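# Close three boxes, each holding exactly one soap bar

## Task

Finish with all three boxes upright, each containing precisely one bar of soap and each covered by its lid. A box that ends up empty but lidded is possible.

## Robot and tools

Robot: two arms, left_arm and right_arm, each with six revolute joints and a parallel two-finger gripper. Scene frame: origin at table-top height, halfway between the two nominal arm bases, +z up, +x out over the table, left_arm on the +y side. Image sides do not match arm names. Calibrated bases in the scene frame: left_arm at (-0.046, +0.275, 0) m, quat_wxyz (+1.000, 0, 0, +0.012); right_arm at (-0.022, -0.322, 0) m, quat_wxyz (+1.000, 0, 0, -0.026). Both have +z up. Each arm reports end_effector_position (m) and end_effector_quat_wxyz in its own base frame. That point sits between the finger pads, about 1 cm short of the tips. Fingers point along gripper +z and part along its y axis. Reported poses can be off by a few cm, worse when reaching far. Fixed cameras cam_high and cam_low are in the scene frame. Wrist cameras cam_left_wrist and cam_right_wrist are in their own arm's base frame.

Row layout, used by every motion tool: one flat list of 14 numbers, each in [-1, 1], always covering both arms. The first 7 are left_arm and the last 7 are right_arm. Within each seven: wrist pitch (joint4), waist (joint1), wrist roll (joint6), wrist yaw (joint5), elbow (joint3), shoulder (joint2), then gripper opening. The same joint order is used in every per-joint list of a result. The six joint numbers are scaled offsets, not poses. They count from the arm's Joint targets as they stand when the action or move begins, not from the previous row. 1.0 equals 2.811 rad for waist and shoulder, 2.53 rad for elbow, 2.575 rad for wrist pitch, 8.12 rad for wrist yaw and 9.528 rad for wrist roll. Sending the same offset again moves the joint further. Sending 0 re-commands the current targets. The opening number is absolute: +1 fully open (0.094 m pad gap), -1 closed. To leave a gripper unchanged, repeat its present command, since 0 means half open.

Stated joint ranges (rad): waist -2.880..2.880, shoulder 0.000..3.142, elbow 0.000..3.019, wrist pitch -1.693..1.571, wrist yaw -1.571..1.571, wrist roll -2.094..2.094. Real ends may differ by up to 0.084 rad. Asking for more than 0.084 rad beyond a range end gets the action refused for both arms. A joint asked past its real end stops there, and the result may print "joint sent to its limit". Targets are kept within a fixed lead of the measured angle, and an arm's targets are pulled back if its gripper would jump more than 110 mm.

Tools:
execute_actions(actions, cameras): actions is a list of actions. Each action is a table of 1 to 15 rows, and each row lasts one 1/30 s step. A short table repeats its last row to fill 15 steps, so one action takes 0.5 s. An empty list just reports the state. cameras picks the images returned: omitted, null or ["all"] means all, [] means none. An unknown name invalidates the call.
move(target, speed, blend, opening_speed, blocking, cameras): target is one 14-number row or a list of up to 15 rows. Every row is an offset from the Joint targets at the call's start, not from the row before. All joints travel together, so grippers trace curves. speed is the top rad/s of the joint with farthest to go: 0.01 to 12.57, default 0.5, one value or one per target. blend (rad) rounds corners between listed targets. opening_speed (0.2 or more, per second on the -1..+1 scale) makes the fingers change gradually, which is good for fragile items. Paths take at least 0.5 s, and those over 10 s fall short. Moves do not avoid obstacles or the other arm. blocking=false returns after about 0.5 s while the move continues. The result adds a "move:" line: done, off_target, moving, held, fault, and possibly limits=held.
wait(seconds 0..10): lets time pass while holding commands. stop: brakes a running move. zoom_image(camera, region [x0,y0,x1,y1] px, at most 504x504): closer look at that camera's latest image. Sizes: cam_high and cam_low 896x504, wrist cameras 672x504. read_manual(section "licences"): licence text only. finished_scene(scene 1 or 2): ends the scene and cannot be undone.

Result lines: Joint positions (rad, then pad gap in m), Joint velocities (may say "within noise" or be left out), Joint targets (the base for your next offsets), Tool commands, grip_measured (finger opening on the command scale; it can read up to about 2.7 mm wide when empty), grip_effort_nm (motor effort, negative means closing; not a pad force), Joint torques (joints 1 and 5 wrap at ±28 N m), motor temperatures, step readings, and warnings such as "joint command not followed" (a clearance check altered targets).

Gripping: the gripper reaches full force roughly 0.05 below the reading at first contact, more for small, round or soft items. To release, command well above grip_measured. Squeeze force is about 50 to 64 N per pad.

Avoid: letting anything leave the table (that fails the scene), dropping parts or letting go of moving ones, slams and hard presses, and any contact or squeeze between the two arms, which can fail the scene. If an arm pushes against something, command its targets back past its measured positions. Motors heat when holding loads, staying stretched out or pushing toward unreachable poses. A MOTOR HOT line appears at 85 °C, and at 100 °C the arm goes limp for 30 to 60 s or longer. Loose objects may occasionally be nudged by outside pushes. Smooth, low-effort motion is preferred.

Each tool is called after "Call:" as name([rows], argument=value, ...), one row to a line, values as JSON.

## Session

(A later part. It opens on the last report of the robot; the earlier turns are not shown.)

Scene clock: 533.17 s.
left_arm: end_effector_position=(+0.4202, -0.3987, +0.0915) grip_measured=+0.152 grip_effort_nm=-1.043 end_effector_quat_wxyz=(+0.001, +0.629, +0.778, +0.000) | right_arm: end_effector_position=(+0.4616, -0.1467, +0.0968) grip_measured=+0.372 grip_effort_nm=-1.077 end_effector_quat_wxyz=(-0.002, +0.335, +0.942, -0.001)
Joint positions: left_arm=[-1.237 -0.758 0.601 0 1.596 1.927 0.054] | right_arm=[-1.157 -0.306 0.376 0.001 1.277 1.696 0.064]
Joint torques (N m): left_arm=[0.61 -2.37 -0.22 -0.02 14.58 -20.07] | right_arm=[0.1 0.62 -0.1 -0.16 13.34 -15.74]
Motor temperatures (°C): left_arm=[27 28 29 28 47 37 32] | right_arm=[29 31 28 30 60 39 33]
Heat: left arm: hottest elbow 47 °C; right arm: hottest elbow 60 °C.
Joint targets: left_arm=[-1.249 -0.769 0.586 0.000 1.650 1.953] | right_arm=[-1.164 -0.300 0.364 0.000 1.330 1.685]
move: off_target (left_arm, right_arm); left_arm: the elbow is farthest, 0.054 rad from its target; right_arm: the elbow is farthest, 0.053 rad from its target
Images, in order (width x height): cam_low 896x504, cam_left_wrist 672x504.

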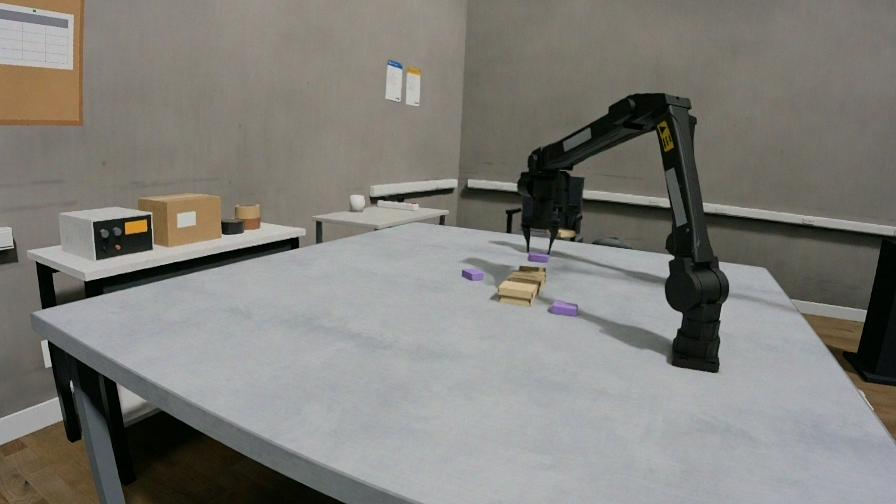

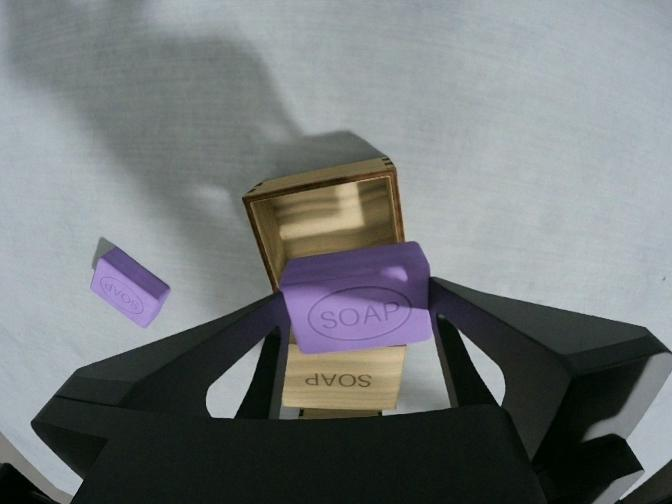

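Call:
move([
  [0,0.0107,-0.004,0,0.0277,0.0107,0.0,0,0,0,0,0,0,0.25],
  [0.0223,0.0107,-0.004,0,-0.0148,0.0221,0.0,0,0,0,0,0,0,0.25],
], speed=0.15, cameras=["cam_left_wrist","cam_low"])

Call:
zoom_image(camera="cam_left_wrist", region=[200, 150, 500, 360])

Scene clock: 566.93 s.
left_arm: end_effector_position=(+0.4341, -0.4046, +0.0649) grip_measured=+0.152 grip_effort_nm=-1.033 end_effector_quat_wxyz=(-0.001, +0.610, +0.792, +0.000) | right_arm: end_effector_position=(+0.4616, -0.1467, +0.0968) grip_measured=+0.372 grip_effort_nm=-1.087 end_effector_quat_wxyz=(-0.002, +0.335, +0.942, -0.001)
Joint positions: left_arm=[-1.204 -0.749 0.563 0 1.62 1.99 0.054] | right_arm=[-1.157 -0.306 0.376 0.001 1.277 1.696 0.064]
Joint torques (N m): left_arm=[1.58 -0.73 -0.22 -0.01 8.98 -20.95] | right_arm=[0.09 0.62 -0.1 -0.16 13.33 -15.74]
Motor temperatures (°C): left_arm=[27 28 29 28 50 40 32] | right_arm=[29 31 28 30 60 39 33]
Heat: left arm: hottest elbow 50 °C; right arm: hottest elbow 60 °C.
Joint targets: left_arm=[-1.191 -0.739 0.548 0.000 1.613 2.015] | right_arm=[-1.164 -0.300 0.364 0.000 1.330 1.685]
move: off_target (right_arm); right_arm: the elbow is farthest, 0.053 rad from its target
Images, in order (width x height): cam_low 896x504, cam_left_wrist 672x504.

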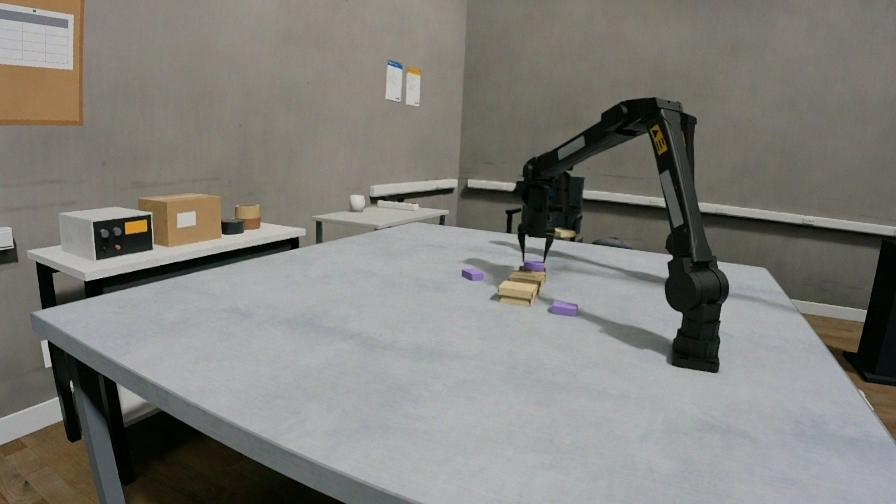

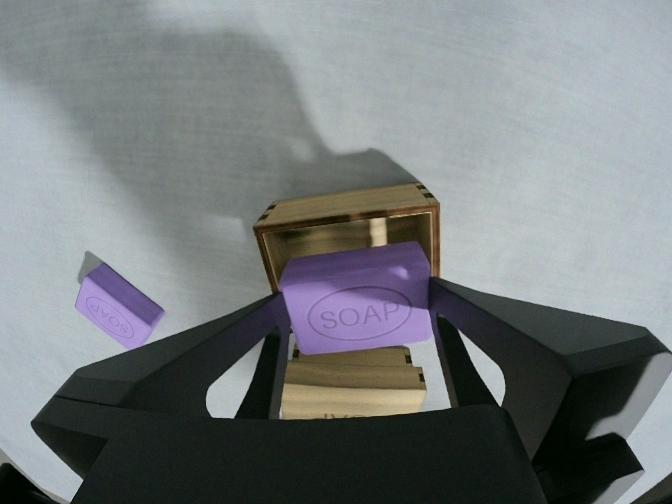

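Scaled by 1.680 (camera's finer frame: 960x720).

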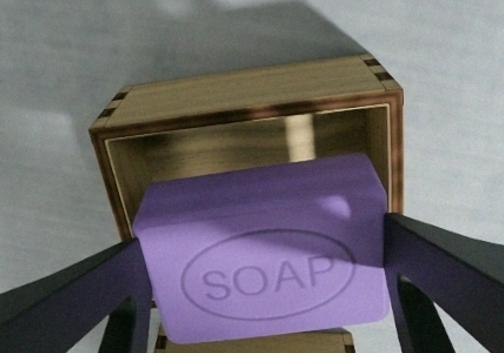

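Call:
move([
  [0,0.0014,0,0,0,0,0.0,0,0,0,0,0,0,0.25],
  [0.0175,0.0014,0,0,-0.0091,0.0085,0.0,0,0,0,0,0,0,0.25],
], speed=0.06, cameras=["cam_left_wrist","cam_low"])

Call:
zoom_image(camera="cam_left_wrist", region=[200, 190, 500, 400])

Scene clock: 589.83 s.
left_arm: end_effector_position=(+0.4359, -0.4041, +0.0458) grip_measured=+0.152 grip_effort_nm=-1.038 end_effector_quat_wxyz=(+0.000, +0.609, +0.793, +0.000) | right_arm: end_effector_position=(+0.4616, -0.1467, +0.0968) grip_measured=+0.372 grip_effort_nm=-1.077 end_effector_quat_wxyz=(-0.002, +0.335, +0.942, -0.001)
Joint positions: left_arm=[-1.159 -0.747 0.562 0 1.598 2.01 0.054] | right_arm=[-1.157 -0.306 0.376 0.001 1.277 1.696 0.064]
Joint torques (N m): left_arm=[1.55 -0.62 -0.22 -0.02 8.54 -20.84] | right_arm=[0.1 0.67 -0.1 -0.16 13.34 -15.74]
Motor temperatures (°C): left_arm=[27 28 29 28 50 38 32] | right_arm=[29 31 28 30 60 39 33]
Heat: left arm: hottest elbow 50 °C; right arm: hottest elbow 60 °C.
Joint targets: left_arm=[-1.147 -0.735 0.548 0.000 1.590 2.039] | right_arm=[-1.164 -0.300 0.364 0.000 1.330 1.685]
move: off_target (right_arm); right_arm: the elbow is farthest, 0.053 rad from its target
Images, in order (width x height): cam_low 896x504, cam_left_wrist 672x504.

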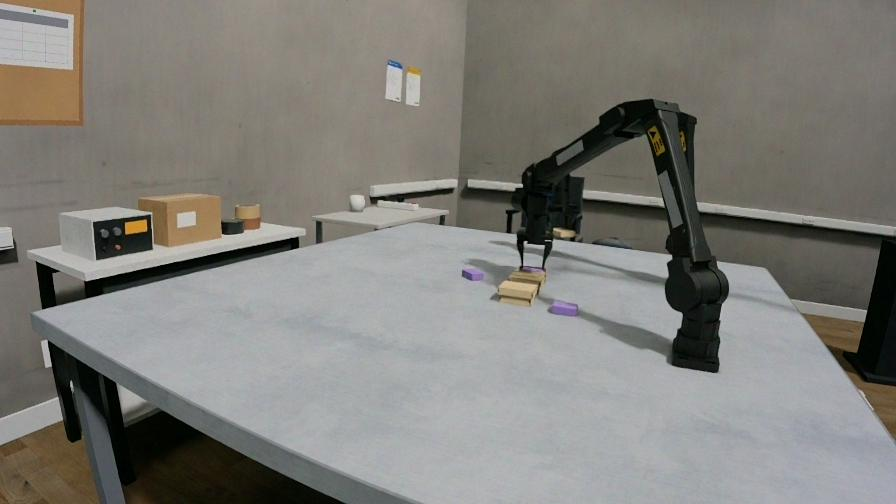

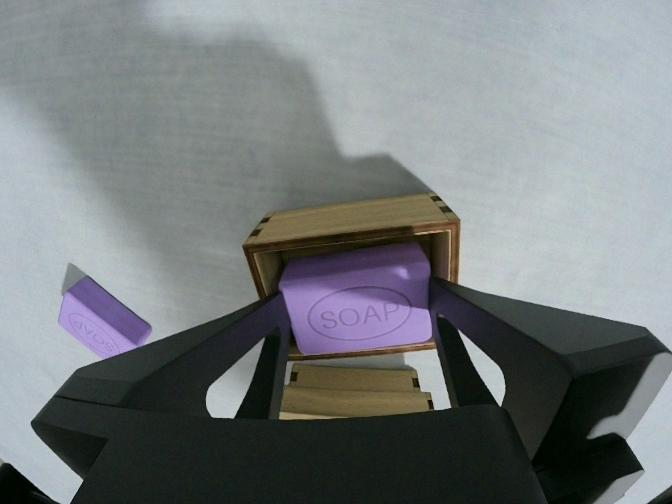

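Scaled by 1.680 (camera's finer frame: 960x720).

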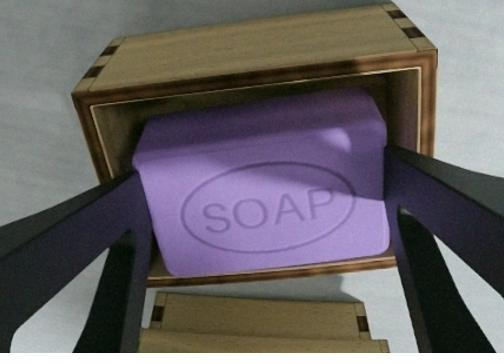

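Call:
move([
  [0.0091,0,0,0,-0.004,0.0034,0.0,0,0,0,0,0,0,0.25],
  [0.0091,0,0,0,-0.004,0.0034,0.31,0,0,0,0,0,0,0.25],
], speed=0.05, opening_speed=0.3, cameras=["cam_left_wrist"])

Call:
zoom_image(camera="cam_left_wrist", region=[200, 190, 500, 400])

Call:
move([
  [-0.0085,0,0,0,0.0213,-0.0114,0.31,0,0,0,0,0,0,0.25],
  [-0.0225,0,0,0,0.0308,-0.021,0.31,0,0,0,0,0,0,0.25],
], speed=[0.1,0.1], cameras=["cam_left_wrist"])

Call:
zoom_image(camera="cam_left_wrist", region=[200, 190, 500, 400])

Scene clock: 605.83 s.
left_arm: end_effector_position=(+0.4365, -0.4047, +0.0368) grip_measured=+0.296 grip_effort_nm=0.662 end_effector_quat_wxyz=(+0.002, +0.609, +0.793, +0.000) | right_arm: end_effector_position=(+0.4616, -0.1467, +0.0968) grip_measured=+0.372 grip_effort_nm=-1.077 end_effector_quat_wxyz=(-0.002, +0.335, +0.942, -0.001)
Joint positions: left_arm=[-1.135 -0.747 0.562 0 1.588 2.019 0.061] | right_arm=[-1.157 -0.306 0.376 0.001 1.277 1.696 0.064]
Joint torques (N m): left_arm=[1.59 -0.62 -0.2 -0.02 8.46 -20.78] | right_arm=[0.09 0.67 -0.1 -0.16 13.34 -15.74]
Motor temperatures (°C): left_arm=[27 28 29 28 50 39 32] | right_arm=[29 31 28 30 60 39 33]
Heat: left arm: hottest elbow 50 °C; right arm: hottest elbow 60 °C.
Joint targets: left_arm=[-1.123 -0.735 0.548 0.000 1.580 2.049] | right_arm=[-1.164 -0.300 0.364 0.000 1.330 1.685]
move: off_target (right_arm); right_arm: the elbow is farthest, 0.053 rad from its target

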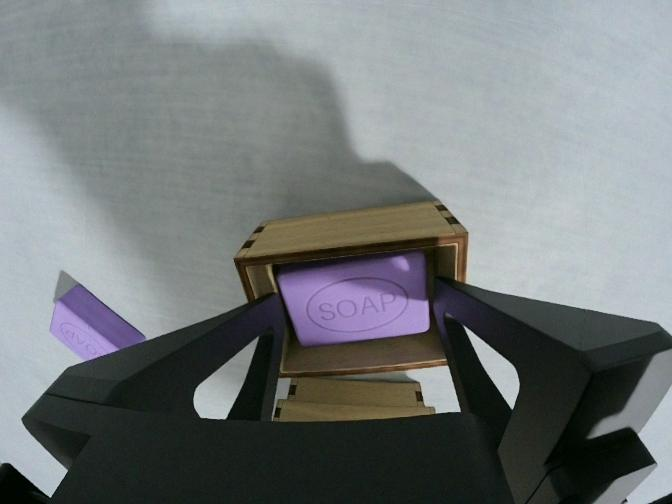

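Scaled by 1.680 (camera's finer frame: 960x720).

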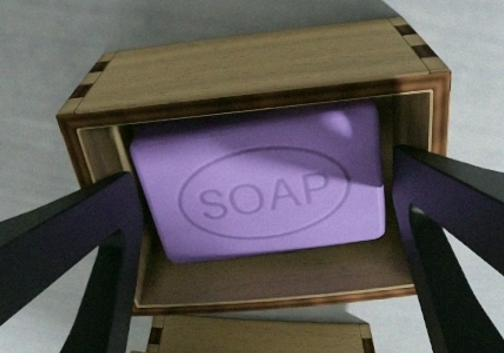

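Scene clock: 607.23 s.
left_arm: end_effector_position=(+0.4350, -0.4033, +0.0428) grip_measured=+0.297 grip_effort_nm=0.681 end_effector_quat_wxyz=(-0.007, +0.609, +0.793, +0.001) | right_arm: end_effector_position=(+0.4616, -0.1467, +0.0968) grip_measured=+0.372 grip_effort_nm=-1.077 end_effector_quat_wxyz=(-0.002, +0.335, +0.942, -0.001)
Joint positions: left_arm=[-1.169 -0.747 0.562 0 1.603 2.018 0.061] | right_arm=[-1.157 -0.306 0.376 0.001 1.277 1.696 0.064]
Joint torques (N m): left_arm=[0.51 -0.62 -0.22 -0.02 14.24 -26.05] | right_arm=[0.09 0.67 -0.1 -0.16 13.33 -15.74]
Motor temperatures (°C): left_arm=[27 28 29 28 50 39 32] | right_arm=[29 31 28 30 60 39 33]
Heat: left arm: hottest elbow 50 °C; right arm: hottest elbow 60 °C.
Joint targets: left_arm=[-1.181 -0.735 0.548 0.000 1.658 1.990] | right_arm=[-1.164 -0.300 0.364 0.000 1.330 1.685]
move: off_target (left_arm, right_arm); left_arm: the elbow is farthest, 0.055 rad from its target; right_arm: the elbow is farthest, 0.053 rad from its target

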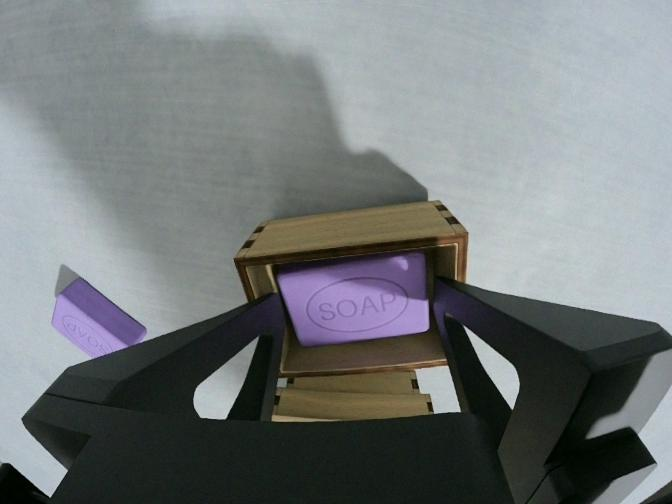

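Scaled by 1.680 (camera's finer frame: 960x720).

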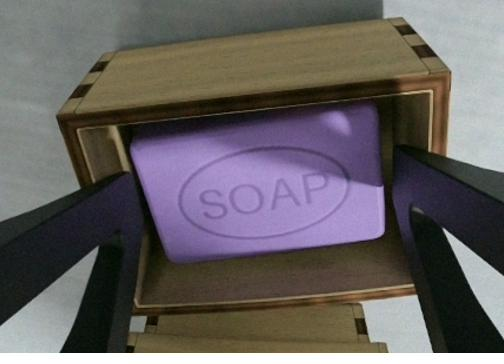

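Call:
move([
  [0.0214,0,0,0,-0.0306,0.0195,0.31,0,0,0,0,0,0,0.25],
  [0.0214,0,0,0,-0.0306,0.0195,0.23,0,0,0,0,0,0,0.25],
], speed=0.06, opening_speed=0.2, cameras=["cam_left_wrist"])

Call:
zoom_image(camera="cam_left_wrist", region=[200, 190, 500, 400])

Scene clock: 622.07 s.
left_arm: end_effector_position=(+0.4360, -0.4042, +0.0373) grip_measured=+0.234 grip_effort_nm=-0.154 end_effector_quat_wxyz=(+0.001, +0.609, +0.793, +0.000) | right_arm: end_effector_position=(+0.4616, -0.1467, +0.0968) grip_measured=+0.372 grip_effort_nm=-1.082 end_effector_quat_wxyz=(-0.002, +0.335, +0.942, -0.001)
Joint positions: left_arm=[-1.138 -0.747 0.562 0 1.588 2.018 0.058] | right_arm=[-1.157 -0.306 0.376 0.001 1.277 1.696 0.064]
Joint torques (N m): left_arm=[1.59 -0.62 -0.21 -0.01 8.55 -21.07] | right_arm=[0.09 0.62 -0.11 -0.16 13.33 -15.74]
Motor temperatures (°C): left_arm=[27 28 29 28 52 39 32] | right_arm=[29 31 28 30 60 39 33]
Heat: left arm: hottest elbow 52 °C; right arm: hottest elbow 60 °C.
Joint targets: left_arm=[-1.126 -0.735 0.548 0.000 1.580 2.045] | right_arm=[-1.164 -0.300 0.364 0.000 1.330 1.685]
move: off_target (right_arm); right_arm: the elbow is farthest, 0.053 rad from its target

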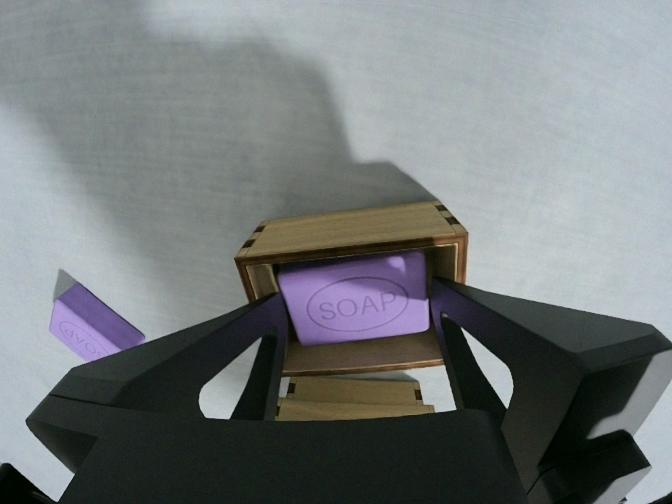

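Scaled by 1.680 (camera's finer frame: 960x720).

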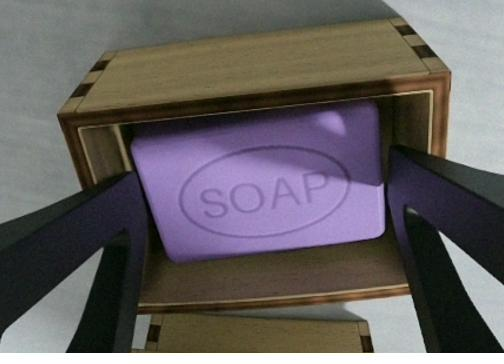

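Call:
move([
  [-0.0075,0,0,0,0.0209,-0.0095,0.23,0,0,0,0,0,0,0.25],
  [-0.025,0,0,0,0.032,-0.024,0.23,0,0,0,0,0,0,0.25],
], speed=[0.1,0.08], cameras=["cam_left_wrist"])

Call:
zoom_image(camera="cam_left_wrist", region=[200, 190, 500, 400])

Scene clock: 632.20 s.
left_arm: end_effector_position=(+0.4375, -0.4053, +0.0598) grip_measured=+0.233 grip_effort_nm=-0.149 end_effector_quat_wxyz=(+0.005, +0.608, +0.794, -0.001) | right_arm: end_effector_position=(+0.4616, -0.1467, +0.0968) grip_measured=+0.372 grip_effort_nm=-1.077 end_effector_quat_wxyz=(-0.002, +0.335, +0.942, -0.001)
Joint positions: left_arm=[-1.179 -0.746 0.562 0 1.613 1.994 0.058] | right_arm=[-1.157 -0.306 0.376 0.001 1.277 1.696 0.064]
Joint torques (N m): left_arm=[0.53 -0.67 -0.21 -0.02 13.89 -25.11] | right_arm=[0.1 0.67 -0.1 -0.16 13.34 -15.68]
Motor temperatures (°C): left_arm=[27 28 29 28 52 39 31] | right_arm=[29 31 28 30 60 39 33]
Heat: left arm: hottest elbow 52 °C; right arm: hottest elbow 60 °C.
Joint targets: left_arm=[-1.190 -0.735 0.548 0.000 1.661 1.977] | right_arm=[-1.164 -0.300 0.364 0.000 1.330 1.685]
move: off_target (left_arm, right_arm); left_arm: the elbow is farthest, 0.048 rad from its target; right_arm: the elbow is farthest, 0.053 rad from its target

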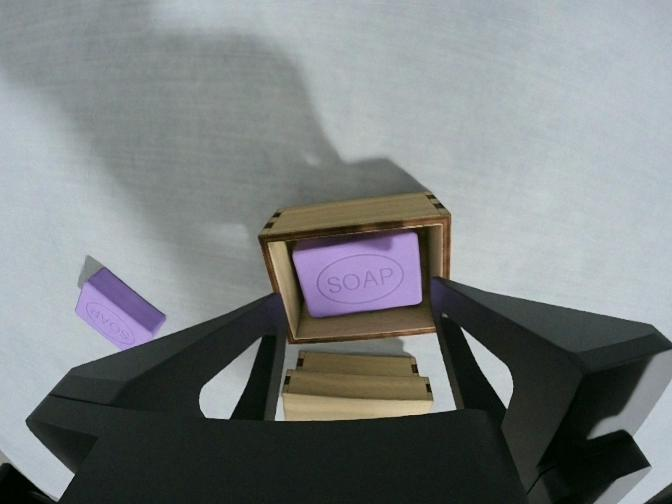

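Scaled by 1.680 (camera's finer frame: 960x720).

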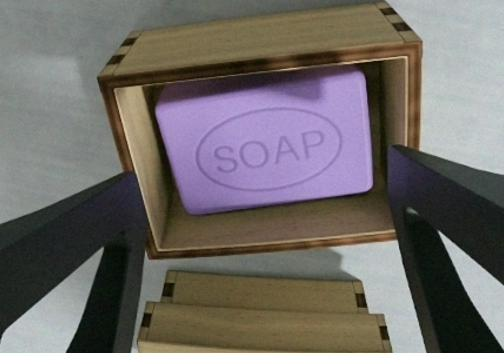

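Call:
move([
  [-0.0575,0,0,0,0.0372,-0.0164,0.23,0,0,0,0,0,0,0.25],
  [-0.0575,0.6,0,0,0.0372,-0.0164,0.23,0,0,0,0,0,0,0.25],
  [-0.0575,0.795,0,0,0.0372,-0.0164,0.23,0,0.2919,-0.0164,0,0,0,0.25],
  [-0.0575,0.795,0,0,0.0372,-0.0164,0.23,0.0166,0.2919,-0.0164,0,-0.0348,0.0134,0.25],
], speed=[0.3,0.9,0.5,0.2])

Call:
zoom_image(camera="cam_right_wrist", region=[200, 130, 450, 230])

Call:
zoom_image(camera="cam_low", region=[480, 240, 580, 320])

Scene clock: 656.23 s.
left_arm: end_effector_position=(+0.0401, +0.5954, +0.1264) grip_measured=+0.233 grip_effort_nm=-0.149 end_effector_quat_wxyz=(+0.004, -0.454, +0.891, +0.006) | right_arm: end_effector_position=(+0.4153, +0.2403, +0.0846) grip_measured=+0.372 grip_effort_nm=-1.077 end_effector_quat_wxyz=(-0.005, -0.152, +0.988, -0.002)
Joint positions: left_arm=[-1.327 1.504 0.561 0 1.709 1.939 0.058] | right_arm=[-1.131 0.526 0.221 0 1.251 1.702 0.064]
Joint torques (N m): left_arm=[0.61 -2.02 -0.21 -0.02 14.08 -23.82] | right_arm=[0.73 -0.44 -0.11 -0.14 8.01 -12.81]
Motor temperatures (°C): left_arm=[27 28 29 28 52 39 31] | right_arm=[29 31 28 30 60 39 33]
Heat: left arm: hottest elbow 52 °C; right arm: hottest elbow 60 °C.
Joint targets: left_arm=[-1.338 1.500 0.548 0.000 1.755 1.931] | right_arm=[-1.122 0.520 0.208 0.000 1.242 1.723]
move: off_target (left_arm); left_arm: the elbow is farthest, 0.046 rad from its target

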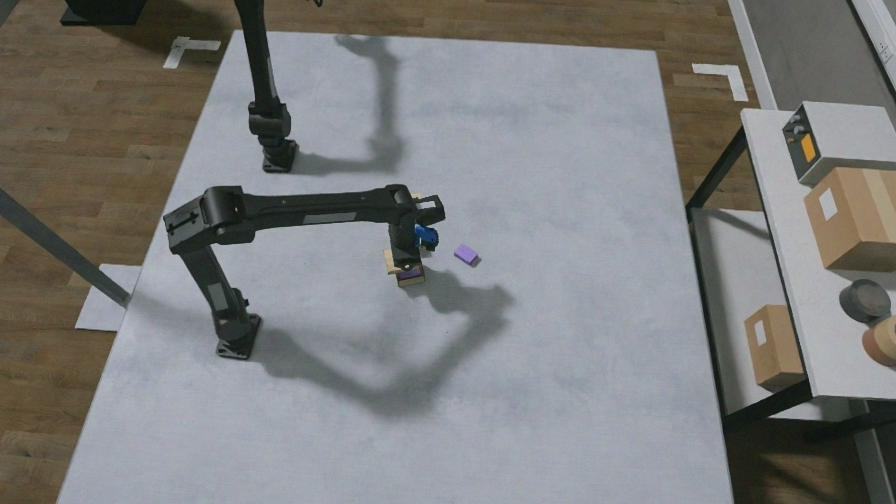

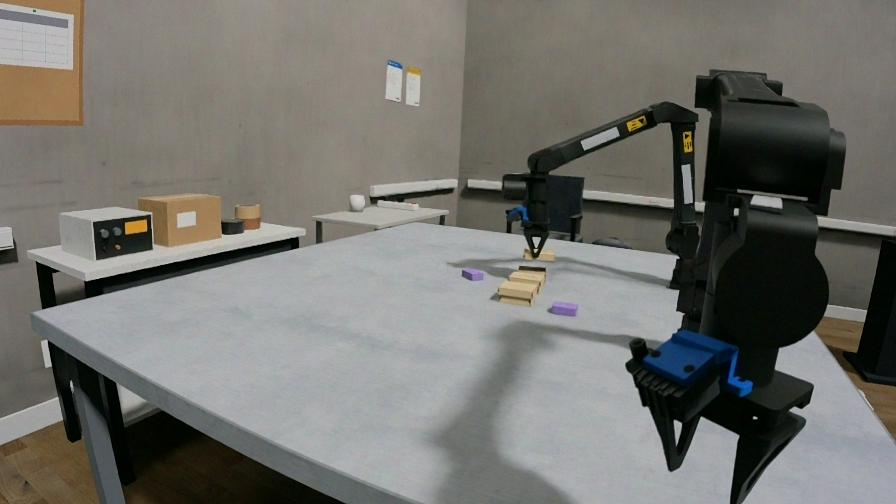

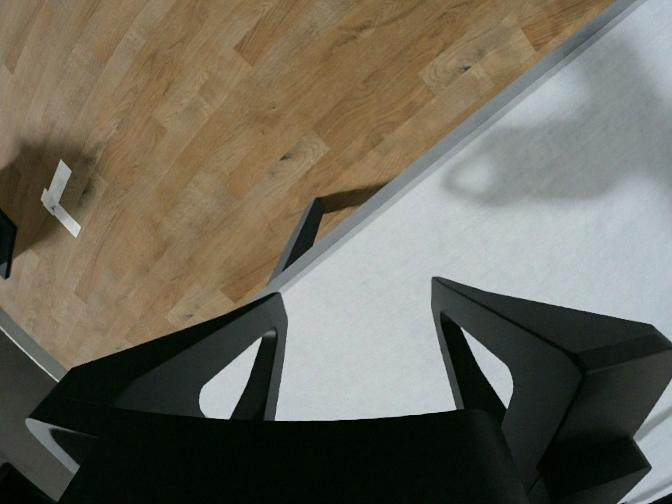

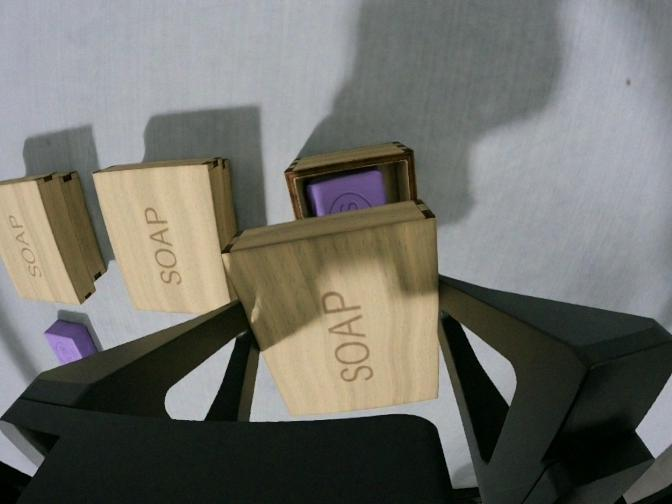

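Scaled by 2.016 (camera's finer frame: 960x720).

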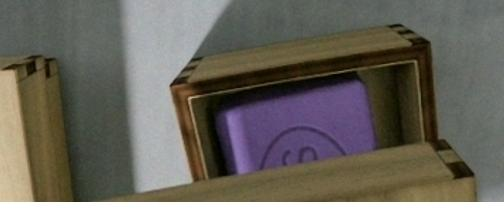

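Scaled by 5.040 (camera's finer frame: 1280x720).

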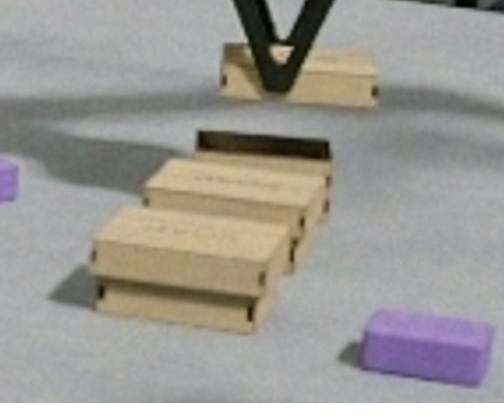

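Call:
move([
  [0,0,0,0,0,0,0.23,-0.0109,-0.0089,0,0,0.0427,-0.0046,0.25],
  [0,0,0,0,0,0,0.23,0.0257,-0.0089,0,0,0.0009,0.0247,0.25],
], speed=[0.2,0.15], cameras=["cam_right_wrist","cam_low"])

Call:
zoom_image(camera="cam_right_wrist", region=[200, 150, 450, 250])

Call:
zoom_image(camera="cam_low", region=[480, 240, 580, 320])

Scene clock: 690.77 s.
left_arm: end_effector_position=(+0.0401, +0.5954, +0.1264) grip_measured=+0.233 grip_effort_nm=-0.144 end_effector_quat_wxyz=(+0.004, -0.454, +0.891, +0.006) | right_arm: end_effector_position=(+0.4313, +0.2360, +0.0506) grip_measured=+0.372 grip_effort_nm=-1.082 end_effector_quat_wxyz=(-0.008, -0.140, +0.990, -0.003)
Joint positions: left_arm=[-1.327 1.504 0.561 0 1.709 1.939 0.058] | right_arm=[-1.064 0.502 0.221 0 1.251 1.775 0.064]
Joint torques (N m): left_arm=[0.64 -2.02 -0.21 -0.01 14.09 -23.82] | right_arm=[0.69 -0.56 -0.11 -0.14 7.82 -14.97]
Motor temperatures (°C): left_arm=[27 28 29 28 54 40 31] | right_arm=[29 31 28 30 57 37 33]
Heat: left arm: hottest elbow 54 °C; right arm: hottest elbow 57 °C.
Joint targets: left_arm=[-1.338 1.500 0.548 0.000 1.755 1.931] | right_arm=[-1.055 0.495 0.208 0.000 1.244 1.792]
move: off_target (left_arm); left_arm: the elbow is farthest, 0.046 rad from its target
Images, in order (width x height): cam_low 896x504, cam_right_wrist 672x504.

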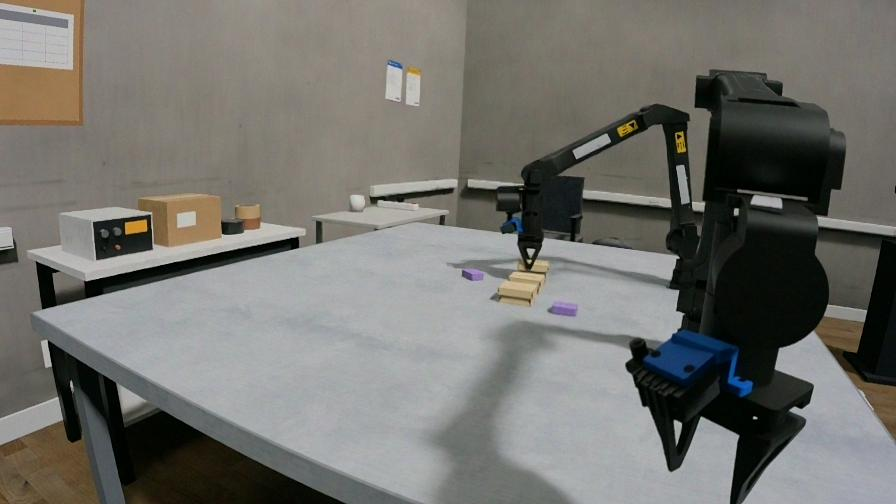

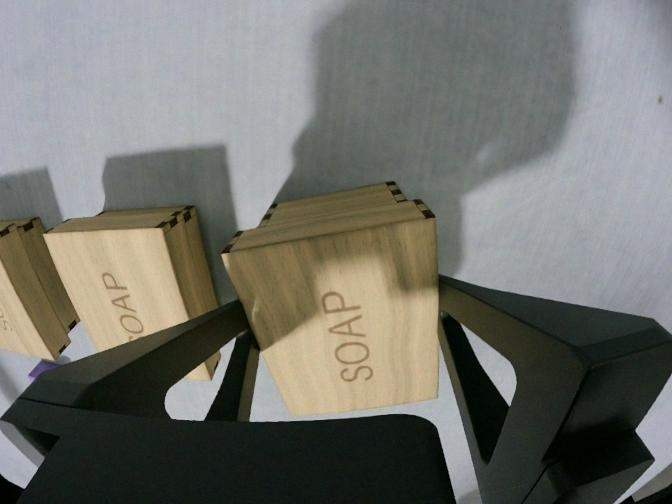

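Scaled by 2.016 (camera's finer frame: 960x720).

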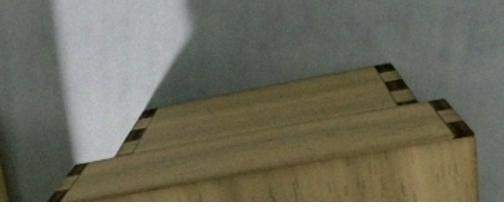

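Scaled by 5.040 (camera's finer frame: 1280x720).

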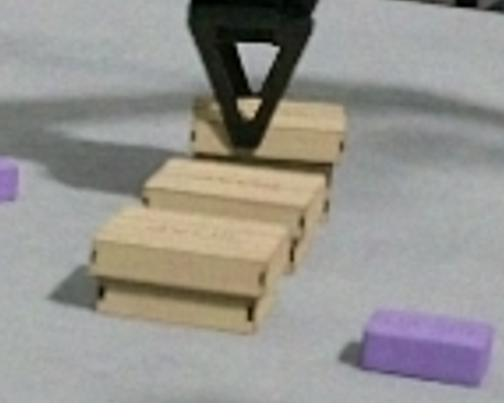

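Call:
move(target=[0,0,0,0,0,0,0.23,0.0037,0,0,0,0,0,0.25], speed=0.05, cameras=["cam_right_wrist"])

Call:
zoom_image(camera="cam_right_wrist", region=[200, 150, 450, 250])

Scene clock: 719.90 s.
left_arm: end_effector_position=(+0.0401, +0.5954, +0.1264) grip_measured=+0.233 grip_effort_nm=-0.149 end_effector_quat_wxyz=(+0.004, -0.454, +0.891, +0.006) | right_arm: end_effector_position=(+0.4333, +0.2371, +0.0506) grip_measured=+0.372 grip_effort_nm=-1.087 end_effector_quat_wxyz=(-0.004, -0.140, +0.990, -0.002)
Joint positions: left_arm=[-1.327 1.504 0.561 0 1.709 1.939 0.058] | right_arm=[-1.055 0.502 0.221 0 1.251 1.775 0.064]
Joint torques (N m): left_arm=[0.65 -2.02 -0.21 -0.02 14.09 -23.82] | right_arm=[0.73 -0.56 -0.11 -0.15 7.84 -14.27]
Motor temperatures (°C): left_arm=[27 28 29 28 55 41 30] | right_arm=[29 31 28 30 56 38 33]
Heat: left arm: hottest elbow 55 °C; right arm: hottest elbow 56 °C.
Joint targets: left_arm=[-1.338 1.500 0.548 0.000 1.755 1.931] | right_arm=[-1.046 0.495 0.208 0.000 1.244 1.792]
move: off_target (left_arm); left_arm: the elbow is farthest, 0.046 rad from its target

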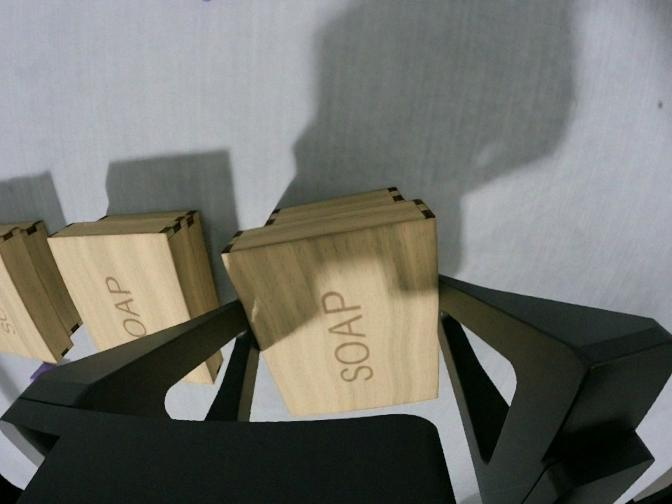

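Scaled by 2.016 (camera's finer frame: 960x720).

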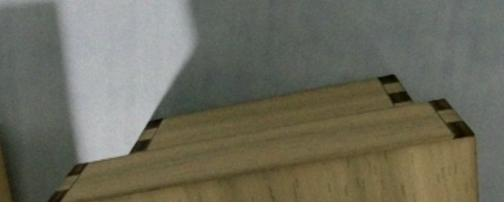

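Call:
move(target=[0,0,0,0,0,0,0.23,0.0085,0,0,0,-0.0042,0.0053,0.25], speed=0.05, cameras=["cam_right_wrist","cam_low"])

Call:
zoom_image(camera="cam_right_wrist", region=[200, 150, 450, 250])

Call:
zoom_image(camera="cam_low", region=[480, 240, 580, 320])

Scene clock: 730.37 s.
left_arm: end_effector_position=(+0.0401, +0.5954, +0.1264) grip_measured=+0.233 grip_effort_nm=-0.149 end_effector_quat_wxyz=(+0.004, -0.454, +0.891, +0.006) | right_arm: end_effector_position=(+0.4361, +0.2386, +0.0497) grip_measured=+0.372 grip_effort_nm=-1.077 end_effector_quat_wxyz=(+0.002, -0.140, +0.990, +0.001)
Joint positions: left_arm=[-1.327 1.504 0.561 0 1.709 1.939 0.058] | right_arm=[-1.04 0.502 0.221 0 1.25 1.776 0.064]
Joint torques (N m): left_arm=[0.64 -1.96 -0.21 -0.02 14.09 -23.82] | right_arm=[0.98 -0.5 -0.11 -0.14 7.09 -13.22]
Motor temperatures (°C): left_arm=[27 28 29 28 55 41 30] | right_arm=[29 31 28 30 55 38 33]
Heat: left arm: hottest elbow 55 °C; right arm: hottest elbow 55 °C.
Joint targets: left_arm=[-1.338 1.500 0.548 0.000 1.755 1.931] | right_arm=[-1.024 0.495 0.208 0.000 1.233 1.807]
move: off_target (left_arm); left_arm: the elbow is farthest, 0.046 rad from its target
Images, in order (width x height): cam_low 896x504, cam_right_wrist 672x504.

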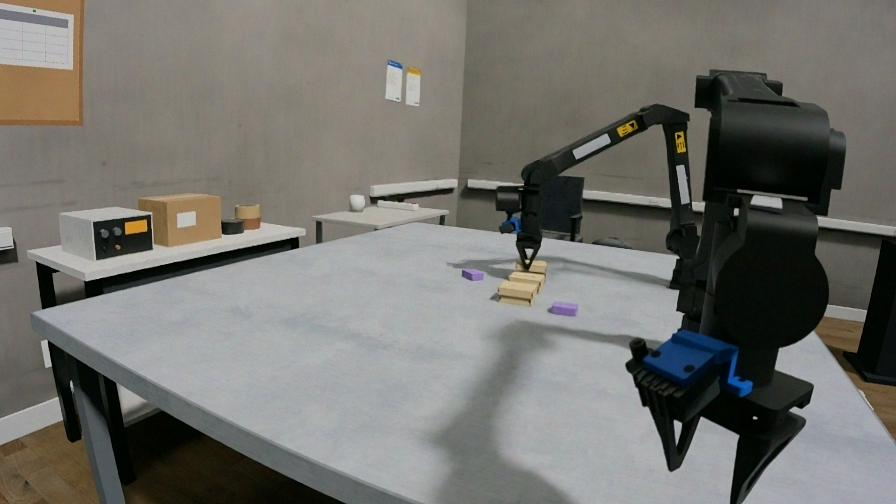

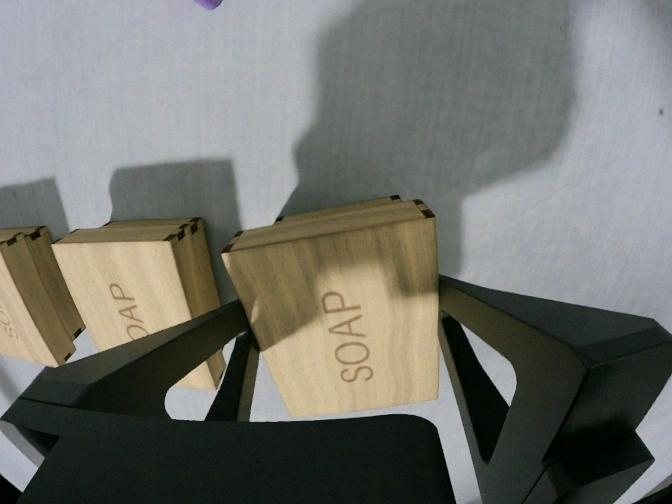

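Scaled by 2.016 (camera's finer frame: 960x720).

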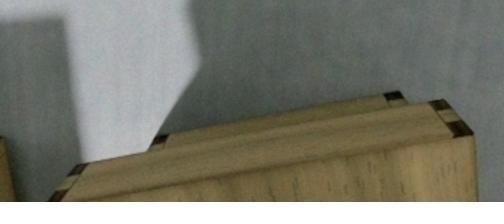

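Scaled by 5.040 (camera's finer frame: 1280x720).

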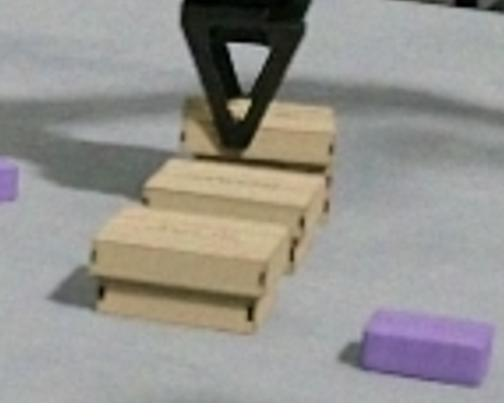

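Call:
move([
  [0,0,0,0,0,0,0.23,-0.0078,0,0,0,0.0383,-0.0203,0.25],
  [0,0,0,0,0,0,0.23,-0.0489,0,0,0,0.0462,-0.0345,0.25],
  [0,0,0,0,0,0,0.23,-0.013,0,0,0,0.0057,-0.0064,0.25],
], speed=[0.15,0.2,0.15], cameras=["cam_right_wrist","cam_low"])

Call:
zoom_image(camera="cam_right_wrist", region=[200, 150, 450, 250])

Call:
zoom_image(camera="cam_low", region=[480, 240, 580, 320])

Scene clock: 754.23 s.
left_arm: end_effector_position=(+0.0401, +0.5954, +0.1264) grip_measured=+0.233 grip_effort_nm=-0.149 end_effector_quat_wxyz=(+0.004, -0.454, +0.891, +0.006) | right_arm: end_effector_position=(+0.4319, +0.2363, +0.0519) grip_measured=+0.372 grip_effort_nm=-1.077 end_effector_quat_wxyz=(-0.008, -0.140, +0.990, -0.003)
Joint positions: left_arm=[-1.327 1.504 0.561 0 1.709 1.939 0.058] | right_arm=[-1.067 0.502 0.221 0 1.254 1.774 0.064]
Joint torques (N m): left_arm=[0.64 -2.02 -0.21 -0.01 14.08 -23.82] | right_arm=[0.69 -0.56 -0.11 -0.14 7.88 -13.68]
Motor temperatures (°C): left_arm=[27 28 29 28 56 41 30] | right_arm=[29 31 28 30 54 37 33]
Heat: left arm: hottest elbow 56 °C; right arm: hottest elbow 54 °C.
Joint targets: left_arm=[-1.338 1.500 0.548 0.000 1.755 1.931] | right_arm=[-1.058 0.495 0.208 0.000 1.248 1.789]
move: off_target (left_arm); left_arm: the elbow is farthest, 0.046 rad from its target
Images, in order (width x height): cam_low 896x504, cam_right_wrist 672x504.

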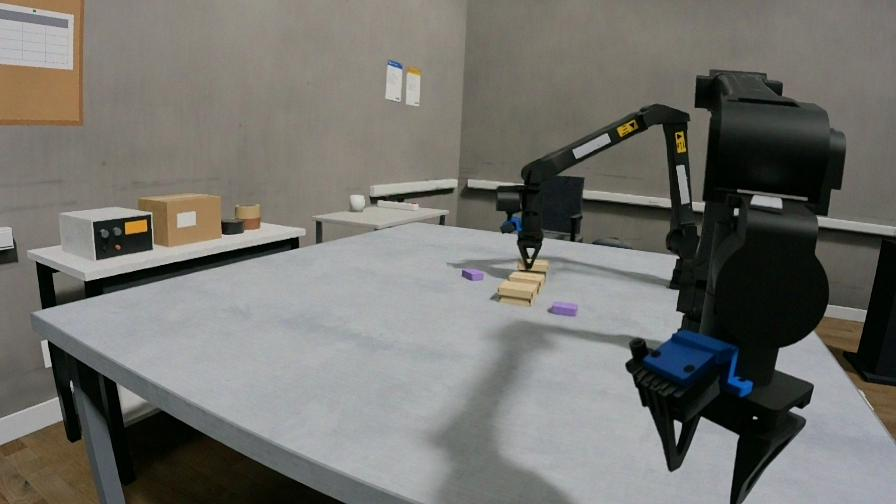

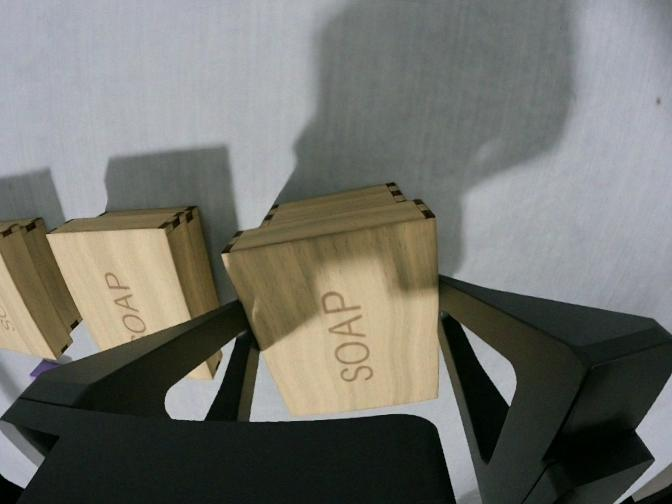

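Scaled by 2.016 (camera's finer frame: 960x720).

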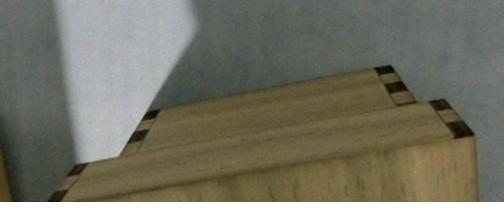

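Scaled by 5.040 (camera's finer frame: 1280x720).

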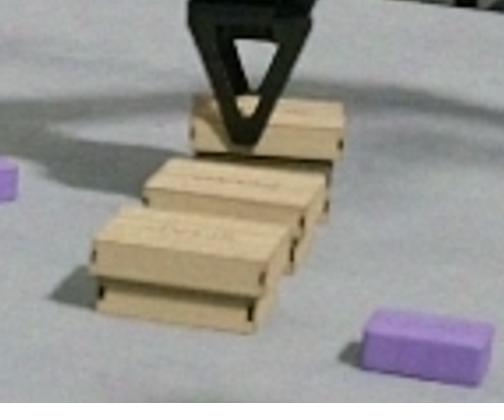

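Call:
move([
  [0,0,0,0,0,0,0.23,-0.035,-0.0014,0,0,0.0395,-0.0285,0.25],
  [0,0,0,0,0,0,0.23,0.0012,-0.0014,0,0,0,0.0007,0.25],
  [0,0,0,0,0,0,0.23,0.0117,-0.0014,0,0,-0.0051,0.0066,0.25],
], speed=[0.2,0.15,0.1], cameras=["cam_right_wrist","cam_low"])

Call:
zoom_image(camera="cam_right_wrist", region=[200, 150, 450, 250])

Call:
zoom_image(camera="cam_low", region=[480, 240, 580, 320])

Scene clock: 779.87 s.
left_arm: end_effector_position=(+0.0401, +0.5954, +0.1264) grip_measured=+0.233 grip_effort_nm=-0.149 end_effector_quat_wxyz=(+0.004, -0.454, +0.891, +0.006) | right_arm: end_effector_position=(+0.4341, +0.2358, +0.0431) grip_measured=+0.372 grip_effort_nm=-1.072 end_effector_quat_wxyz=(-0.005, -0.138, +0.990, -0.002)
Joint positions: left_arm=[-1.327 1.504 0.561 0 1.709 1.939 0.058] | right_arm=[-1.039 0.498 0.221 0 1.245 1.786 0.064]
Joint torques (N m): left_arm=[0.62 -2.02 -0.21 -0.01 14.11 -23.82] | right_arm=[0.7 -0.67 -0.11 -0.14 7.56 -14.04]
Motor temperatures (°C): left_arm=[27 28 29 28 57 41 30] | right_arm=[29 31 28 30 54 37 33]
Heat: left arm: hottest elbow 57 °C; right arm: hottest elbow 54 °C.
Joint targets: left_arm=[-1.338 1.500 0.548 0.000 1.755 1.931] | right_arm=[-1.028 0.491 0.208 0.000 1.235 1.808]
move: off_target (left_arm); left_arm: the elbow is farthest, 0.046 rad from its target
Images, in order (width x height): cam_low 896x504, cam_right_wrist 672x504.

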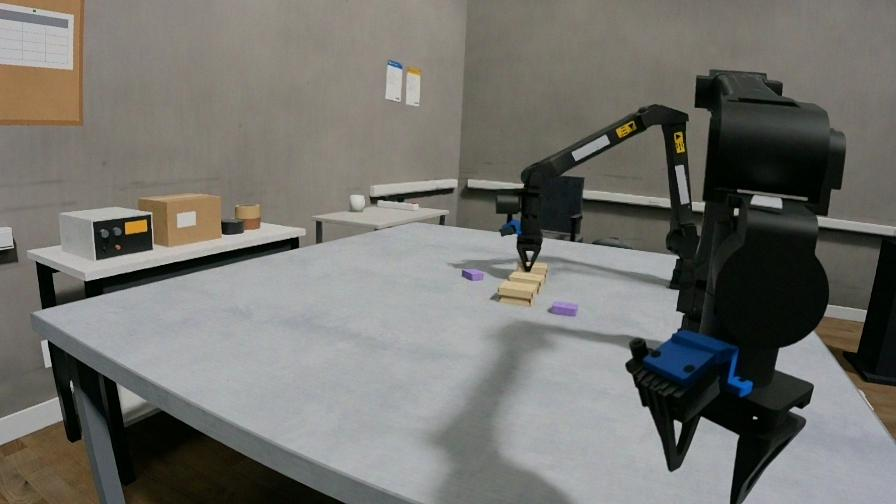

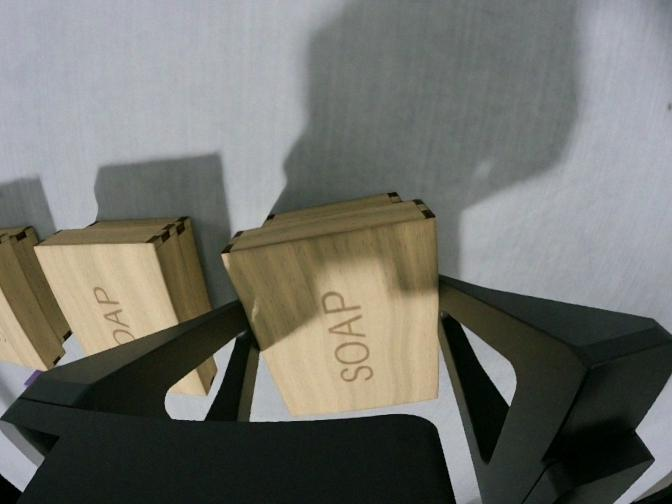

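Scaled by 2.016 (camera's finer frame: 960x720).

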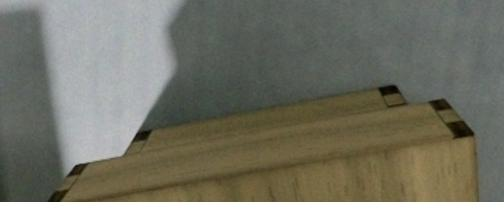

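Scaled by 5.040 (camera's finer frame: 1280x720).

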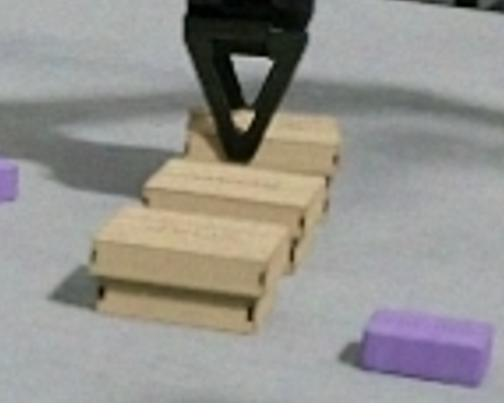

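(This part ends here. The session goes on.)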